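# Press in the gauge pin under the yellow magnet

## Task

Find the post of the checking fixture that has a yellow magnet on it. Press that post's gauge pin fully home and keep it there for one second; it may spring back out afterwards. Do not disturb the other three pins, and do not move the magnet.

## Robot and tools

Robot: two UR20-type arms, left_arm and right_arm, each with a Robotiq 2F-85 two-finger gripper. Every gripper carries a wrist camera: cam_left_wrist and cam_right_wrist, both 896x504 pixels.

Frames: in the scene frame the origin sits at table-top height halfway between the nominal bases. +z points up, +x points out over the table, and left_arm is on the +y side (arm names do not match image sides). The real bases are at left_arm (+0.060, +0.928, 0) m and right_arm (-0.064, -0.817, 0) m, each turned slightly about z. Each arm reports its hand position, orientation, velocities and Hand target in its own base frame. Offsets that you command are measured along the current Hand target's own axes. On the gripper, the fingers point along +z and open and close along y. end_effector_position is the spot between the pads when they are shut; closed fingertips extend about 19 mm past it (6 mm when fully open). A block sticks out roughly 10 cm toward the gripper's +x.

Row layout (shared by execute_actions and move): one flat list of 18 numbers covering both arms. First left_arm: dx, dy, dz, rx, ry, rz, then gripper position, force_limit, speed; then the same nine for right_arm. The six pose numbers are an offset, not a pose, counted from that arm's Hand target at the start of the call or action, in the Hand target's axes. 1.0 equals 0.6 m for dx/dy/dz or 180 degrees for the rotation vector rx/ry/rz; all lie in [-1, 1]. All-zero pose numbers send an arm back to its Hand target. Gripper position is absolute: +1 fully open (85 mm), about -0.8 pads touching, -1 closes until blocked. force_limit and speed are in [-1, 1] (speed -1 about 20 mm/s, 0 about 85, +1 about 150); both start at +1. To keep a gripper unchanged, resend its previous three numbers, because 0 counts as a real command.

execute_actions(actions, cameras): actions is a list of actions; each action is a table of up to 15 rows, one per 1/30 s step, and a short table repeats its final row to fill 15 steps. Every row in an action counts from the same start pose. An empty list just returns state and images. cameras picks images: omitted, null or ["all"] gives all, [] gives none.

move(target, speed, blend, stop_force, zero, blocking, cameras): drives each gripper along a straight line. target is one 18-number row or a list of up to 15 rows; every row in the list is an offset from the same Hand targets. speed is in m/s, 0.002 to 4.2, default 0.25 (one value, or one per target). blend is in metres, used to round corners in a list. stop_force is in newtons, 6 to 120, one value for both arms; an arm halts when its wrist senses that much push against its travel. zero (only with stop_force) re-zeros the sensor first; default true. blocking=false returns early and cannot be combined with stop_force. Moves do not avoid obstacles, last at most 10 s, and should not route a gripper close to its own base. Do not use stop_force to back away from a surface or while the gripper rotates. The result adds a move: line such as done, off_target, moving, held or fault, plus limits (paced = command clipped, held = steps withheld). done only means within 3 mm and 2 degrees; it does not show contact.

wait(seconds 0 to 10): lets the scene run with the last commands held. stop(): brakes a running move. zoom_image(camera, region): region [x0, y0, x1, y1] in pixels of the newest image of cam_left_wrist or cam_right_wrist, at most 504 by 504. zero_wrist_force(arm): subtracts the present wrist reading from later ones. read_manual(section): only licence text. finished_scene(scene): ends the current scene, given its number (1 to 3); call nothing else after it in that reply.

Reading results: Hand target is the last commanded pose after clipping; the gripper may settle short of it, and the next command, even zeros, asks for it again. object_status: 0 moving, 1 blocked while opening, 2 blocked while closing (a grip), 3 reached the request or pads met. position_measured is in counts: 3 open, about 78 for 60 mm, 130 for 40 mm, 180 for 20 mm, 230 pads together. Wrist force and torque are in the gripper's own axes; a press on a surface shows as force from it into the arm. Joint torques include the arm's own weight. Step readings list positions at some control steps. MOTOR HOT warns before an over-temperature stop.

Limits and cautions: orientation commands are clipped to 32 degrees from the measured orientation per step. The arms are stiff, so aiming even slightly beyond a solid contact can trip a fault stop: about 150 N net outside force (plus or minus 25) or a joint hitting its torque limit (wrist joints 98.4 N m) stops the arm for 10 s. Press the pin slowly, along its axis, with a modest stop_force, and hold just at full depth rather than far past it. To stop pushing, command the target back behind the gripper. A clearance check blocks arm commands that bring the arms too close, but contact between arms can still fail the task. Never knock anything off the table, do not bump the magnet or the neighbouring pins, avoid fast hits and hard grips, and avoid long stretched-out holding, which heats motors.

Each tool is called after ">>>" by a JSON object that holds its "method" and its "body", one argument or row to a line.

## Session

>>> {"method": "execute_actions", "body": {
  "actions": []
}}

Scene clock: 0.00 s.
left_arm: end_effector_position=(+0.6452, +0.5338, +0.3687) position_measured=3 object_status=3 end_effector_quat_wxyz=(+0.054, +0.895, -0.431, +0.101) | right_arm: end_effector_position=(+1.0094, -0.4085, +0.1239) position_measured=3 object_status=3 end_effector_quat_wxyz=(+0.497, -0.362, -0.574, -0.541)
Joint positions: left_arm=[0.541 -1.507 2.094 -2.179 -1.799 -1.706] | right_arm=[2.693 -2.576 -1.22 -2.623 2.507 -0.374]
Joint velocities: within noise
Joint torques (N m): no reading
Motor temperatures (°C): left_arm=[24 36 26 39 35 34] | right_arm=[29 36 36 38 34 39]
Wrist force (N): no reading
Wrist torque (N m): no reading
Wrist force, peak (N): no reading
Hand target: left_arm +0.6452, +0.5338, +0.3687; +0.054, +0.895, -0.431, +0.101 | right_arm +1.0094, -0.4085, +0.1239; +0.497, -0.362, -0.574, -0.541
Tool commands: left_gripper/position=+1.0 left_gripper/force_limit=+1.0 left_gripper/speed=+1.0 right_gripper/position=+1.0 right_gripper/force_limit=+1.0 right_gripper/speed=+1.0

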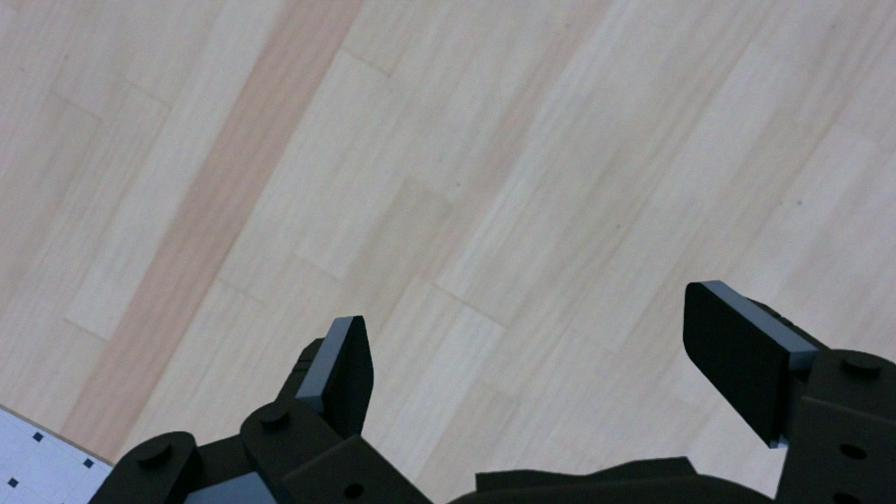

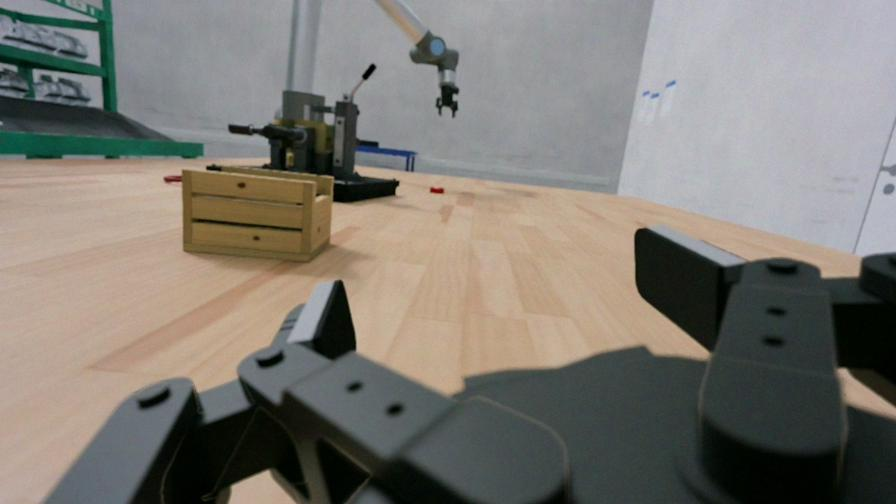

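>>> {"method": "zoom_image", "body": {
  "camera": "cam_right_wrist",
  "region": [150, 40, 480, 270]
}}

>>> {"method": "zoom_image", "body": {
  "camera": "cam_left_wrist",
  "region": [0, 380, 200, 504]
}}

Scaled by 1.527 from the camera's 896x504 image, which has a finer 1280x720 frame.

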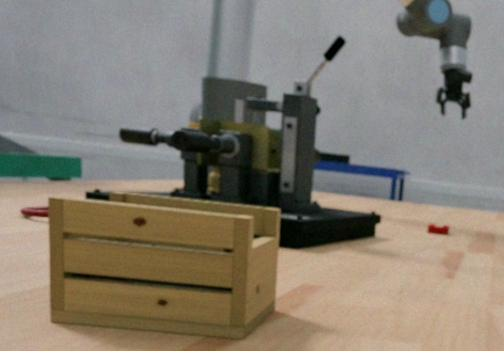

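Scaled by 2.520 from the camera's 896x504 image, which has a finer 1280x720 frame.

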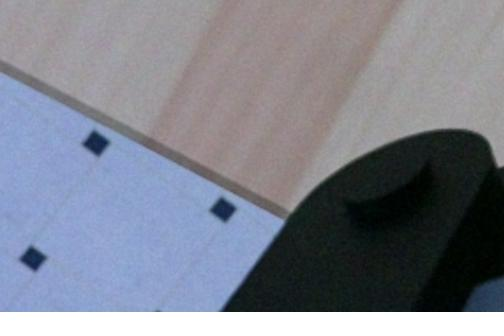

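>>> {"method": "move", "body": {
  "target": [0.606,0.818,-0.048,0,0,0,1,1,1,0,0,0,0,0,0,1,1,1],
  "speed": 0.5,
  "cameras": []
}}

>>> {"method": "move", "body": {
  "target": [0.606,0.818,-0.048,0,0,0,1,1,1,0,0,0,0,0,0,1,1,1],
  "speed": 0.5
}}

Scene clock: 3.60 s.
left_arm: end_effector_position=(+0.4788, -0.0432, +0.4837) position_measured=3 object_status=3 end_effector_quat_wxyz=(+0.054, +0.895, -0.431, +0.101) | right_arm: end_effector_position=(+1.0094, -0.4085, +0.1239) position_measured=3 object_status=3 end_effector_quat_wxyz=(+0.497, -0.362, -0.574, -0.541)
Joint positions: left_arm=[-0.439 -2.16 2.4 -2.012 -1.68 -2.695] | right_arm=[2.693 -2.576 -1.22 -2.623 2.507 -0.374]
Joint velocities: within noise
Joint torques (N m): left_arm=[-28.13 2.36 -131.19 -7.05 5.66 -2.86] | right_arm=[4.9 247.71 70.06 -3.61 0.02 -0.23]
Motor temperatures (°C): left_arm=[24 36 26 39 35 34] | right_arm=[29 36 36 38 34 39]
Wrist force (N): left_arm=[-0.8 -0.5 0.4] | right_arm=[0.3 0.2 -0.2]
Wrist torque (N m): left_arm=[-0.12 0.17 -0.01] | right_arm=[0.03 -0.06 0.00]
Wrist force, peak (N): left_arm=[-2.6 -3.7 0.1] | right_arm=[0.4 0.5 -0.1]
Hand target: left_arm +0.4788, -0.0432, +0.4838; +0.054, +0.895, -0.431, +0.101 | right_arm +1.0094, -0.4085, +0.1239; +0.497, -0.362, -0.574, -0.541
Off the commanded pose: left_arm 0.000 m, 0 deg | right_arm 0.000 m, 0 deg.
move: done
No camera images: "cameras" was empty.

Scene clock: 5.53 s.
left_arm: end_effector_position=(+0.3125, -0.6201, +0.5989) position_measured=3 object_status=3 end_effector_quat_wxyz=(+0.054, +0.895, -0.431, +0.101) | right_arm: end_effector_position=(+1.0094, -0.4085, +0.1239) position_measured=3 object_status=3 end_effector_quat_wxyz=(+0.497, -0.362, -0.574, -0.541)
Joint positions: left_arm=[-1.455 -1.905 2.12 -1.986 -1.458 -3.688] | right_arm=[2.693 -2.576 -1.22 -2.623 2.507 -0.374]
Joint velocities: within noise
Joint torques (N m): left_arm=[-17.85 2.1 -128.09 -13.58 6.31 -4.69] | right_arm=[2.1 244.48 73.03 -3.73 0.72 -0.74]
Motor temperatures (°C): left_arm=[24 36 26 39 35 34] | right_arm=[29 36 36 38 34 39]
Wrist force (N): left_arm=[-0.1 -0.5 0.2] | right_arm=[0.2 0.4 -0.1]
Wrist torque (N m): left_arm=[-0.11 0.04 0.02] | right_arm=[0.06 -0.05 0.00]
Wrist force, peak (N): left_arm=[-2.9 -3.5 1.1] | right_arm=[-0.1 0.7 -0.1]
Hand target: left_arm +0.3124, -0.6203, +0.5989; +0.054, +0.895, -0.431, +0.101 | right_arm +1.0094, -0.4085, +0.1239; +0.497, -0.362, -0.574, -0.541
Off the commanded pose: left_arm 0.000 m, 0 deg | right_arm 0.000 m, 0 deg.
move: done
camera_calibration:
cam_left_wrist: T_world_to_cam=[[-0.854391, -0.519383, -0.0160287, -0.0286391], [-0.518456, 0.849984, 0.0934379, 0.656333], [-0.0349059, 0.0881427, -0.995496, 0.787791], [0, 0, 0, 1]] pos_world=[0.343309, -0.642185, 0.722458]

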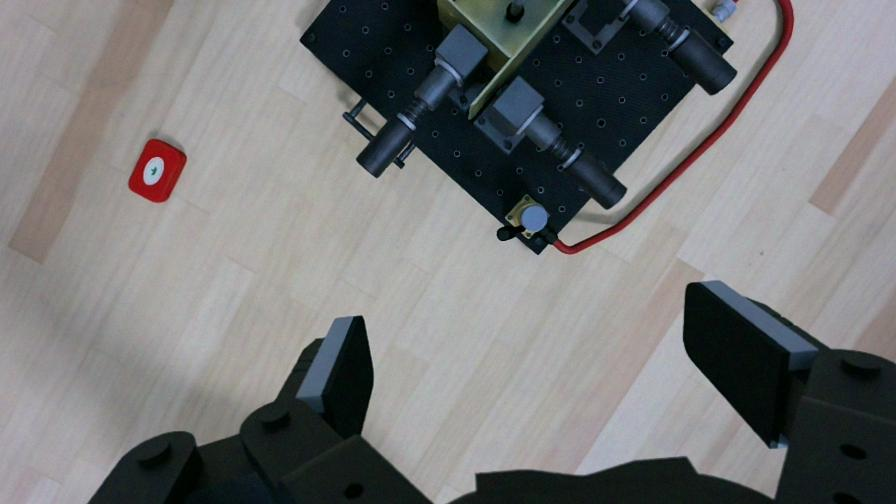

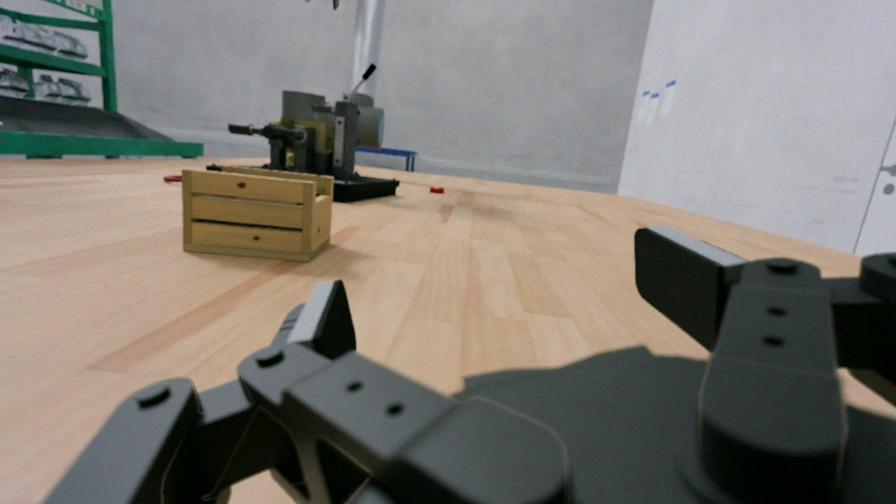

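>>> {"method": "move", "body": {
  "target": [0.43,0.058,0.015,0,0,0,1,1,1,0,0,0,0,0,0,1,1,1],
  "speed": 0.4,
  "cameras": ["cam_left_wrist"]
}}

>>> {"method": "zoom_image", "body": {
  "camera": "cam_left_wrist",
  "region": [300, 0, 780, 280]
}}

Scene clock: 7.10 s.
left_arm: end_effector_position=(+0.4434, -0.8396, +0.6489) position_measured=3 object_status=3 end_effector_quat_wxyz=(+0.054, +0.895, -0.431, +0.101) | right_arm: end_effector_position=(+1.0094, -0.4085, +0.1239) position_measured=3 object_status=3 end_effector_quat_wxyz=(+0.497, -0.362, -0.574, -0.541)
Joint positions: left_arm=[-1.33 -1.591 1.805 -1.997 -1.484 -3.565] | right_arm=[2.693 -2.576 -1.22 -2.623 2.507 -0.374]
Joint velocities: within noise
Joint torques (N m): left_arm=[16.46 -64.25 -127.87 -7.33 -4.52 2.83] | right_arm=[5.06 246.08 74.11 -3.75 -0.17 -0.56]
Motor temperatures (°C): left_arm=[24 36 26 39 35 34] | right_arm=[29 36 36 38 34 39]
Wrist force (N): left_arm=[-0.1 -0.8 0.0] | right_arm=[0.2 0.2 0.0]
Wrist torque (N m): left_arm=[-0.18 0.05 0.05] | right_arm=[0.02 -0.04 0.00]
Wrist force, peak (N): left_arm=[4.3 -0.3 0.2] | right_arm=[0.3 0.5 0.3]
Hand target: left_arm +0.4434, -0.8398, +0.6490; +0.054, +0.895, -0.431, +0.101 | right_arm +1.0094, -0.4085, +0.1239; +0.497, -0.362, -0.574, -0.541
Off the commanded pose: left_arm 0.000 m, 0 deg | right_arm 0.000 m, 0 deg.
move: done
camera_calibration:
cam_left_wrist: T_world_to_cam=[[-0.854395, -0.519376, -0.0160802, -0.0299538], [-0.518451, 0.849978, 0.0935224, 0.906016], [-0.0349055, 0.0882418, -0.995487, 0.86166], [0, 0, 0, 1]] pos_world=[0.474209, -0.861685, 0.772558]
Images, in order (width x height): cam_left_wrist 896x504.

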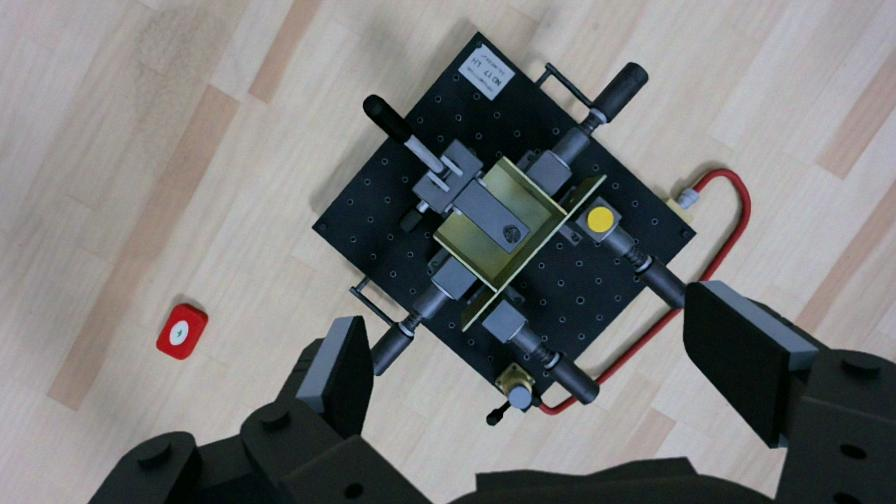

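Scaled by 1.050 from the camera's 896x504 image, which has a finer 1280x720 frame.

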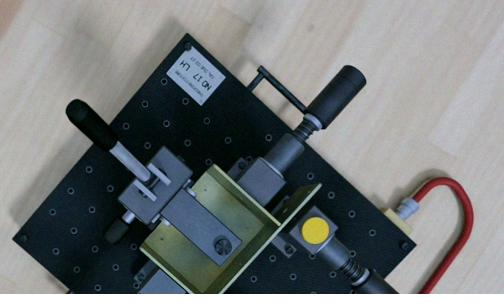

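>>> {"method": "move", "body": {
  "target": [-0.2695,0.4347,0.3677,-0.0872,-0.0364,0.768,1,1,1,0,0,0,0,0,0,1,1,1],
  "speed": 0.5,
  "cameras": ["cam_left_wrist"]
}}

Scene clock: 11.97 s.
left_arm: end_effector_position=(+0.1707, -0.9197, +0.3999) position_measured=3 object_status=3 end_effector_quat_wxyz=(-0.001, +0.090, +0.996, +0.000) | right_arm: end_effector_position=(+1.0094, -0.4085, +0.1239) position_measured=3 object_status=3 end_effector_quat_wxyz=(+0.497, -0.362, -0.574, -0.541)
Joint positions: left_arm=[-1.603 -1.434 1.941 -2.078 -1.572 -1.422] | right_arm=[2.693 -2.576 -1.22 -2.623 2.507 -0.374]
Joint velocities: within noise
Joint torques (N m): left_arm=[-11.12 -94.22 -78.07 -13.52 5.77 0.99] | right_arm=[2.26 246.88 70.94 -3.16 -0.22 -1.03]
Motor temperatures (°C): left_arm=[24 36 26 39 35 34] | right_arm=[29 36 36 38 34 39]
Wrist force (N): left_arm=[0.2 0.0 -0.3] | right_arm=[-0.1 0.4 -0.2]
Wrist torque (N m): left_arm=[-0.04 -0.15 0.03] | right_arm=[0.07 0.02 0.00]
Wrist force, peak (N): left_arm=[0.6 -2.1 -0.5] | right_arm=[0.4 0.8 0.2]
Hand target: left_arm +0.1707, -0.9198, +0.3999; -0.001, +0.091, +0.996, +0.000 | right_arm +1.0094, -0.4085, +0.1239; +0.497, -0.362, -0.574, -0.541
Off the commanded pose: left_arm 0.000 m, 0 deg | right_arm 0.000 m, 0 deg.
move: done
camera_calibration:
cam_left_wrist: T_world_to_cam=[[0.305316, 0.952245, 0.00349372, 0.839117], [0.903345, -0.290794, 0.315289, -0.524556], [0.301249, -0.0931069, -0.948989, 0.368519], [0, 0, 0, 1]] pos_world=[0.106643, -0.917271, 0.512176]
Images, in order (width x height): cam_left_wrist 896x504.

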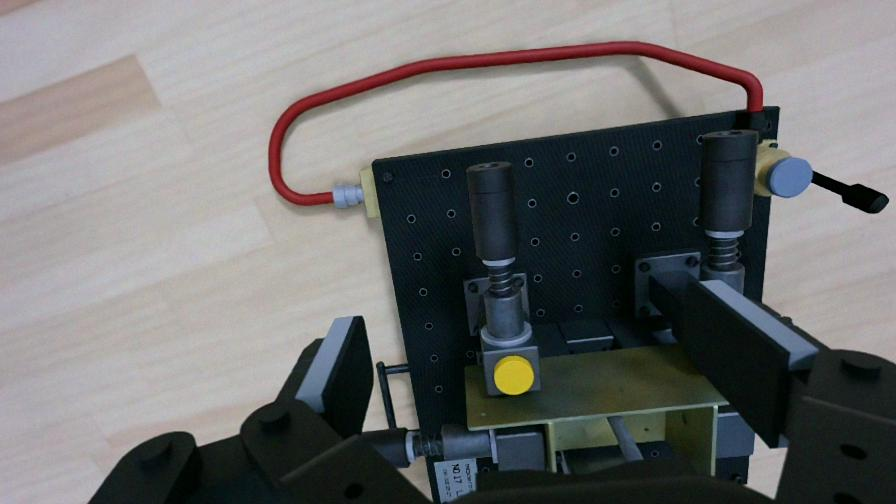

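>>> {"method": "move", "body": {
  "target": [0.105,0.0295,0.3867,0,0,0,-1,0,1,0,0,0,0,0,0,1,1,1],
  "speed": 0.3,
  "cameras": ["cam_left_wrist"]
}}

Scene clock: 14.50 s.
left_arm: end_effector_position=(+0.1117, -0.8910, +0.1681) position_measured=235 object_status=3 end_effector_quat_wxyz=(-0.001, +0.091, +0.996, +0.000) | right_arm: end_effector_position=(+1.0094, -0.4085, +0.1239) position_measured=3 object_status=3 end_effector_quat_wxyz=(+0.497, -0.362, -0.574, -0.541)
Joint positions: left_arm=[-1.671 -1.281 2.152 -2.442 -1.572 -1.49] | right_arm=[2.693 -2.576 -1.22 -2.623 2.507 -0.374]
Joint velocities: within noise
Joint torques (N m): left_arm=[-14.93 -109.47 -54.54 -14.19 4.66 -4.66] | right_arm=[0.72 238.79 70.9 -3.36 -0.25 0.13]
Motor temperatures (°C): left_arm=[24 36 26 39 35 34] | right_arm=[29 36 36 37 34 39]
Wrist force (N): left_arm=[0.0 -0.3 -0.6] | right_arm=[0.3 0.4 0.0]
Wrist torque (N m): left_arm=[-0.16 -0.13 0.07] | right_arm=[0.06 -0.05 0.00]
Wrist force, peak (N): left_arm=[-0.7 -0.4 -3.7] | right_arm=[0.3 0.8 -0.1]
Hand target: left_arm +0.1116, -0.8910, +0.1679; -0.001, +0.091, +0.996, +0.000 | right_arm +1.0094, -0.4085, +0.1239; +0.497, -0.362, -0.574, -0.541
Off the commanded pose: left_arm 0.000 m, 0 deg | right_arm 0.000 m, 0 deg.
move: done
camera_calibration:
cam_left_wrist: T_world_to_cam=[[0.305518, 0.95218, 0.00346621, 0.830552], [0.903287, -0.290978, 0.315285, -0.389957], [0.301217, -0.0931944, -0.948991, 0.168818], [0, 0, 0, 1]] pos_world=[0.0476436, -0.888571, 0.280276]
Images, in order (width x height): cam_left_wrist 896x504.

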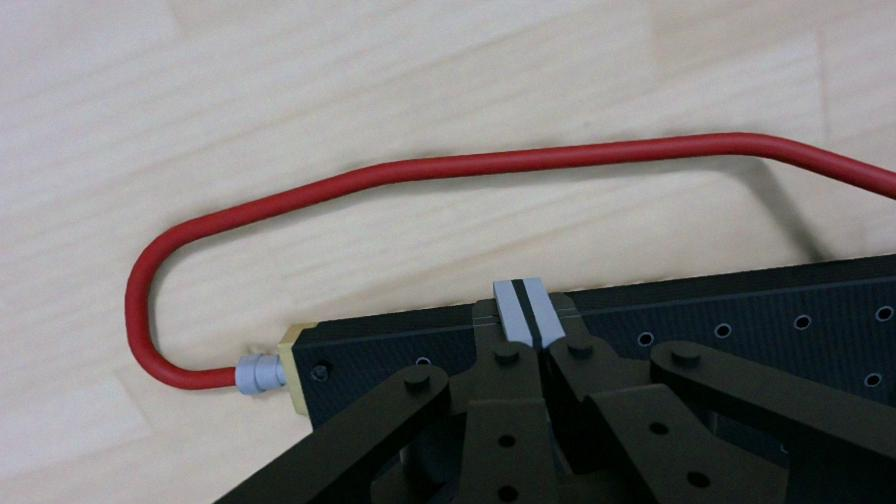

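>>> {"method": "move", "body": {
  "target": [-0.033,-0.0133,0.0083,0,0,0,-1,0,1,0,0,0,0,0,0,1,1,1],
  "speed": 0.1,
  "cameras": ["cam_left_wrist"]
}}

>>> {"method": "move", "body": {
  "target": [-0.13,0,0,0,0,0,-1,0,1,0,0,0,0,0,0,1,1,1],
  "speed": 0.025,
  "stop_force": 8
}}

Scene clock: 16.63 s.
left_arm: end_effector_position=(+0.1295, -0.9023, +0.1630) position_measured=235 object_status=3 end_effector_quat_wxyz=(+0.000, +0.091, +0.996, +0.000) | right_arm: end_effector_position=(+1.0094, -0.4085, +0.1239) position_measured=3 object_status=3 end_effector_quat_wxyz=(+0.497, -0.362, -0.574, -0.541)
Joint positions: left_arm=[-1.65 -1.263 2.135 -2.443 -1.572 -1.469] | right_arm=[2.693 -2.576 -1.22 -2.623 2.507 -0.374]
Joint velocities: within noise
Joint torques (N m): left_arm=[21.35 -116.37 -96.45 -12.74 3.81 2.18] | right_arm=[-0.06 246.45 70.6 -3.94 -0.1 -0.4]
Motor temperatures (°C): left_arm=[24 36 26 39 35 34] | right_arm=[29 36 36 37 34 39]
Wrist force (N): left_arm=[0.2 -0.2 -0.1] | right_arm=[0.1 0.3 0.3]
Wrist torque (N m): left_arm=[-0.15 -0.15 0.06] | right_arm=[0.05 -0.01 0.00]
Wrist force, peak (N): left_arm=[1.1 0.1 -0.4] | right_arm=[0.5 0.6 0.1]
Hand target: left_arm +0.1297, -0.9024, +0.1629; -0.001, +0.091, +0.996, +0.000 | right_arm +1.0094, -0.4085, +0.1239; +0.497, -0.362, -0.574, -0.541
Off the commanded pose: left_arm 0.000 m, 0 deg | right_arm 0.000 m, 0 deg.
move: done
camera_calibration:
cam_left_wrist: T_world_to_cam=[[0.305604, 0.952152, 0.00349782, 0.835852], [0.903248, -0.291066, 0.315316, -0.407801], [0.301247, -0.0932025, -0.94898, 0.157551], [0, 0, 0, 1]] pos_world=[0.0654439, -0.899871, 0.275176]
Images, in order (width x height): cam_left_wrist 896x504.

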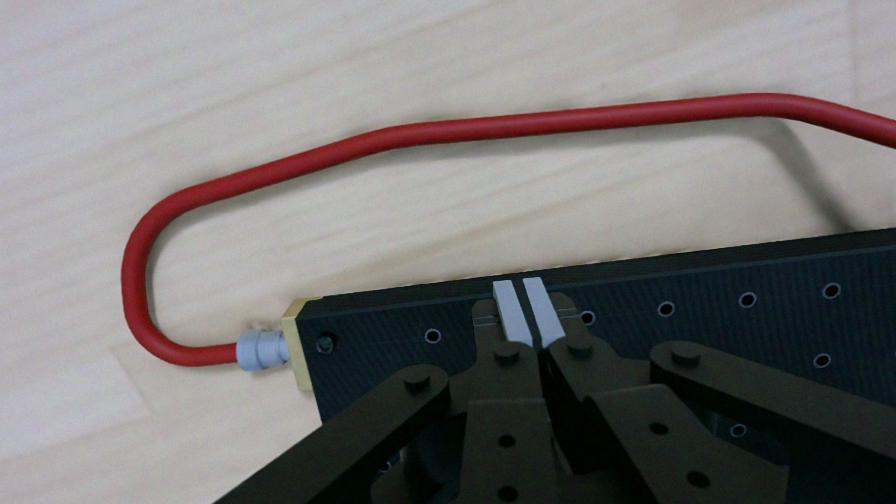

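Scene clock: 18.97 s.
left_arm: end_effector_position=(+0.1565, -0.9073, +0.1629) position_measured=235 object_status=3 end_effector_quat_wxyz=(+0.000, +0.091, +0.996, +0.000) | right_arm: end_effector_position=(+1.0094, -0.4085, +0.1239) position_measured=3 object_status=3 end_effector_quat_wxyz=(+0.497, -0.362, -0.574, -0.541)
Joint positions: left_arm=[-1.62 -1.254 2.122 -2.439 -1.572 -1.438] | right_arm=[2.693 -2.576 -1.22 -2.623 2.507 -0.374]
Joint velocities: within noise
Joint torques (N m): left_arm=[-10.68 -164.01 -54.84 -11.92 -1.27 -4.32] | right_arm=[-1.33 242.97 75.31 -3.76 -0.45 -1]
Motor temperatures (°C): left_arm=[24 36 26 39 35 34] | right_arm=[29 36 36 37 34 39]
Wrist force (N): left_arm=[6.2 -1.8 0.1] | right_arm=[0.3 0.3 -0.1]
Wrist torque (N m): left_arm=[-0.14 -0.18 0.05] | right_arm=[0.04 -0.06 0.00]
Wrist force, peak (N): left_arm=[8.4 1.6 -0.8] | right_arm=[0.3 0.6 0.5]
Hand target: left_arm +0.1565, -0.9073, +0.1629; +0.000, +0.091, +0.996, +0.000 (not the last commanded pose) | right_arm +1.0094, -0.4085, +0.1239; +0.497, -0.362, -0.574, -0.541
Off the commanded pose: left_arm 0.051 m, 0 deg | right_arm 0.000 m, 0 deg.
move: contact (left_arm)
camera_calibration:
cam_left_wrist: T_world_to_cam=[[0.305604, 0.952152, 0.00349782, 0.832393], [0.903248, -0.291066, 0.315316, -0.433523], [0.301247, -0.0932025, -0.94898, 0.148887], [0, 0, 0, 1]] pos_world=[0.0923439, -0.904871, 0.275076]

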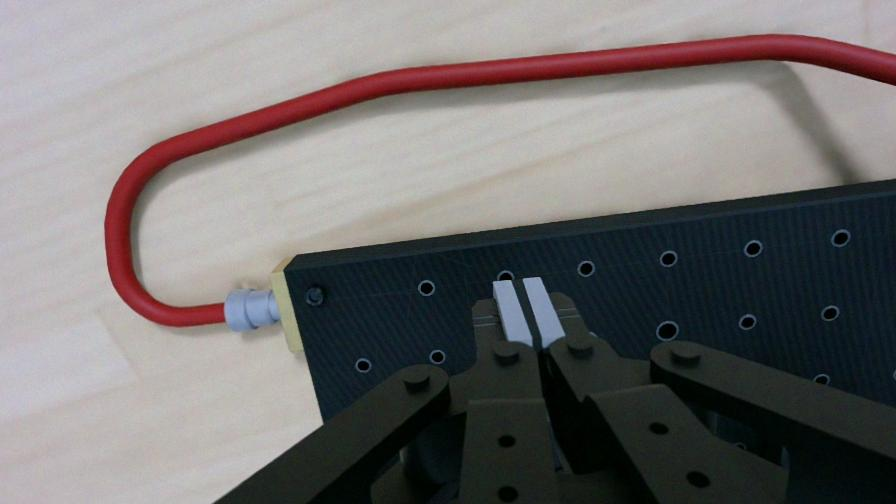

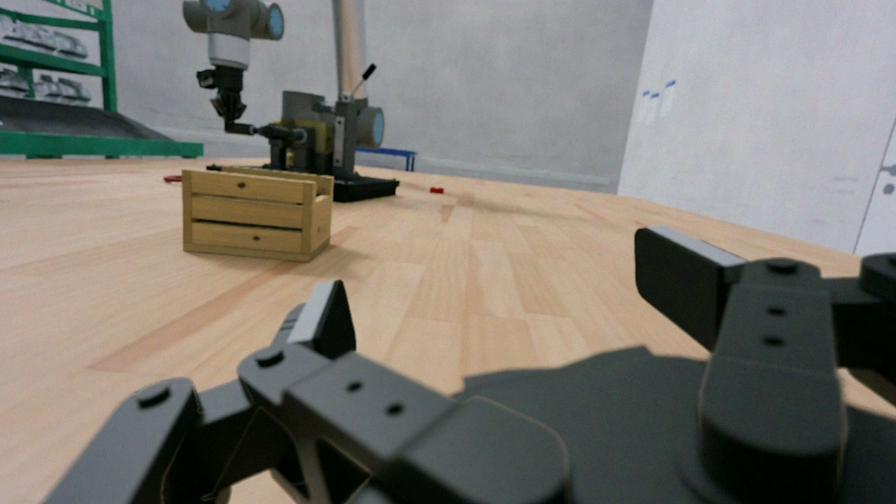

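>>> {"method": "zoom_image", "body": {
  "camera": "cam_right_wrist",
  "region": [170, 60, 410, 210]
}}

>>> {"method": "move", "body": {
  "target": [-0.1,0,0,0,0,0,-1,0,1,0,0,0,0,0,0,1,1,1],
  "speed": 0.02,
  "stop_force": 50,
  "zero": false
}}

>>> {"method": "zoom_image", "body": {
  "camera": "cam_right_wrist",
  "region": [170, 60, 410, 210]
}}

Scaled by 2.100 from the camera's 896x504 image, which has a finer 1280x720 frame.

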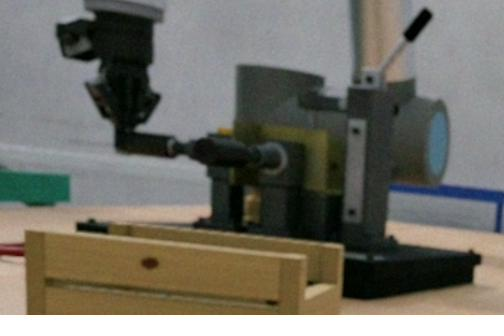

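Scene clock: 21.33 s.
left_arm: end_effector_position=(+0.1740, -0.9105, +0.1629) position_measured=235 object_status=3 end_effector_quat_wxyz=(-0.001, +0.091, +0.996, +0.000) | right_arm: end_effector_position=(+1.0094, -0.4085, +0.1239) position_measured=3 object_status=3 end_effector_quat_wxyz=(+0.497, -0.362, -0.574, -0.541)
Joint positions: left_arm=[-1.6 -1.249 2.113 -2.436 -1.572 -1.419] | right_arm=[2.693 -2.576 -1.22 -2.623 2.507 -0.374]
Joint velocities: within noise
Joint torques (N m): left_arm=[15.42 -165.1 -57.82 -11.5 15.26 -4.43] | right_arm=[3.84 244.15 72.71 -3.45 0.08 -0.25]
Motor temperatures (°C): left_arm=[24 36 26 39 35 34] | right_arm=[29 36 36 37 34 39]
Wrist force (N): left_arm=[40.6 -6.3 5.6] | right_arm=[0.1 0.2 -0.2]
Wrist torque (N m): left_arm=[-0.14 -0.55 -0.06] | right_arm=[0.04 -0.02 0.00]
Wrist force, peak (N): left_arm=[98.8 13.0 -18.2] | right_arm=[0.5 0.7 0.1]
Hand target: left_arm +0.1740, -0.9105, +0.1629; -0.001, +0.091, +0.996, +0.000 (not the last commanded pose) | right_arm +1.0094, -0.4085, +0.1239; +0.497, -0.362, -0.574, -0.541
Off the commanded pose: left_arm 0.042 m, 0 deg | right_arm 0.000 m, 0 deg.
move: contact (left_arm)
camera_calibration:
cam_left_wrist: T_world_to_cam=[[0.305604, 0.952152, 0.00349757, 0.830061], [0.903258, -0.291069, 0.315285, -0.450346], [0.301217, -0.0931932, -0.948991, 0.143301], [0, 0, 0, 1]] pos_world=[0.109944, -0.908071, 0.275076]

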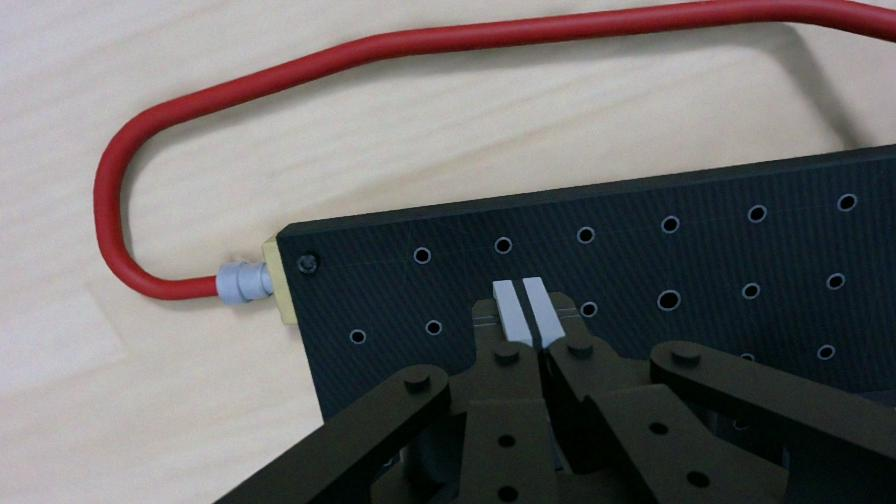

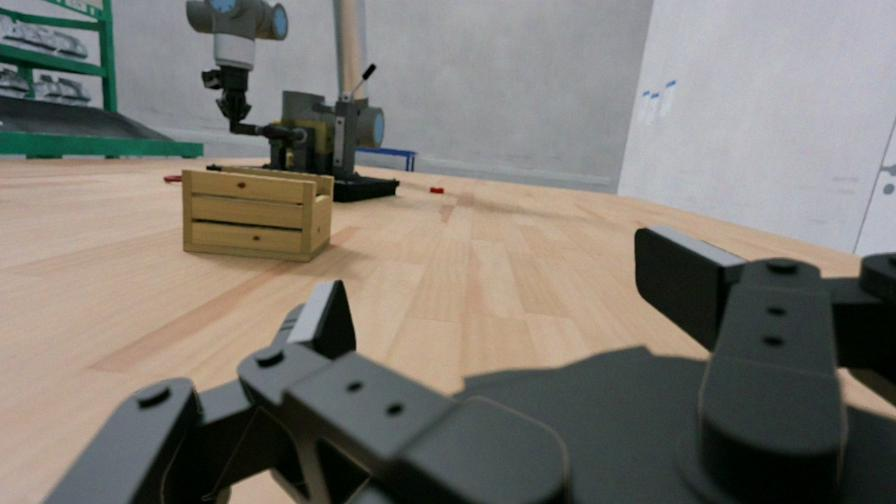

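Scaled by 2.100 from the camera's 896x504 image, which has a finer 1280x720 frame.

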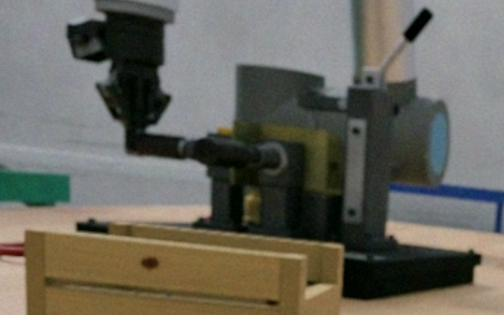

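>>> {"method": "wait", "body": {
  "seconds": 1.2,
  "cameras": []
}}

>>> {"method": "move", "body": {
  "target": [0.09,0,0,0,0,0,-1,0,1,0,0,0,0,0,0,1,1,1],
  "speed": 0.1,
  "cameras": []
}}

>>> {"method": "finished_scene", "body": {
  "scene": 1
}}

Scene clock: 23.00 s.
left_arm: end_effector_position=(+0.1740, -0.9105, +0.1629) position_measured=235 object_status=3 end_effector_quat_wxyz=(-0.001, +0.091, +0.996, +0.000) | right_arm: end_effector_position=(+1.0094, -0.4085, +0.1239) position_measured=3 object_status=3 end_effector_quat_wxyz=(+0.497, -0.362, -0.574, -0.541)
Joint positions: left_arm=[-1.6 -1.249 2.113 -2.435 -1.572 -1.419] | right_arm=[2.693 -2.576 -1.22 -2.623 2.507 -0.374]
Joint velocities: within noise
Joint torques (N m): left_arm=[18.01 -169.43 -61.71 -6.99 8.31 -3.77] | right_arm=[1.96 243.72 71.32 -3.32 0.35 -0.63]
Motor temperatures (°C): left_arm=[24 36 26 39 35 34] | right_arm=[29 36 36 37 34 39]
Wrist force (N): left_arm=[38.7 -9.5 6.7] | right_arm=[0.1 0.1 0.1]
Wrist torque (N m): left_arm=[-0.14 -0.54 -0.02] | right_arm=[0.01 -0.02 0.00]
Wrist force, peak (N): left_arm=[40.4 -6.7 6.2] | right_arm=[0.2 0.4 0.6]
Hand target: left_arm +0.1740, -0.9105, +0.1629; -0.001, +0.091, +0.996, +0.000 (not the last commanded pose) | right_arm +1.0094, -0.4085, +0.1239; +0.497, -0.362, -0.574, -0.541
Tool commands: left_gripper/position=-1.0 left_gripper/force_limit=+0.0 left_gripper/speed=+1.0 right_gripper/position=+1.0 right_gripper/force_limit=+1.0 right_gripper/speed=+1.0
Off the commanded pose: left_arm 0.042 m, 0 deg | right_arm 0.000 m, 0 deg.
wait: 1.20 s; at rest from the start
No camera images: "cameras" was empty.

Scene clock: 24.00 s.
left_arm: end_effector_position=(+0.1210, -0.9008, +0.1629) position_measured=235 object_status=3 end_effector_quat_wxyz=(-0.001, +0.091, +0.996, +0.000) | right_arm: end_effector_position=(+1.0094, -0.4085, +0.1239) position_measured=3 object_status=3 end_effector_quat_wxyz=(+0.497, -0.362, -0.574, -0.541)
Joint positions: left_arm=[-1.66 -1.265 2.139 -2.445 -1.572 -1.478] | right_arm=[2.693 -2.576 -1.22 -2.623 2.507 -0.374]
Joint velocities: within noise
Joint torques (N m): left_arm=[-9.17 -161.55 -55.51 -12.62 -3.13 -4.41] | right_arm=[3.73 241.73 74.53 -3.16 -0.13 -0.4]
Motor temperatures (°C): left_arm=[24 36 26 39 35 34] | right_arm=[29 36 36 37 34 39]
Wrist force (N): left_arm=[-2.2 4.6 -0.6] | right_arm=[0.3 0.3 0.0]
Wrist torque (N m): left_arm=[0.72 0.29 0.07] | right_arm=[0.05 -0.06 0.00]
Wrist force, peak (N): left_arm=[38.2 -8.9 6.4] | right_arm=[0.1 0.7 0.3]
Hand target: left_arm +0.1209, -0.9008, +0.1629; -0.001, +0.091, +0.996, +0.000 | right_arm +1.0094, -0.4085, +0.1239; +0.497, -0.362, -0.574, -0.541
Off the commanded pose: left_arm 0.000 m, 0 deg | right_arm 0.000 m, 0 deg.
move: done
No camera images: "cameras" was empty.

The scene is finished: the task was done.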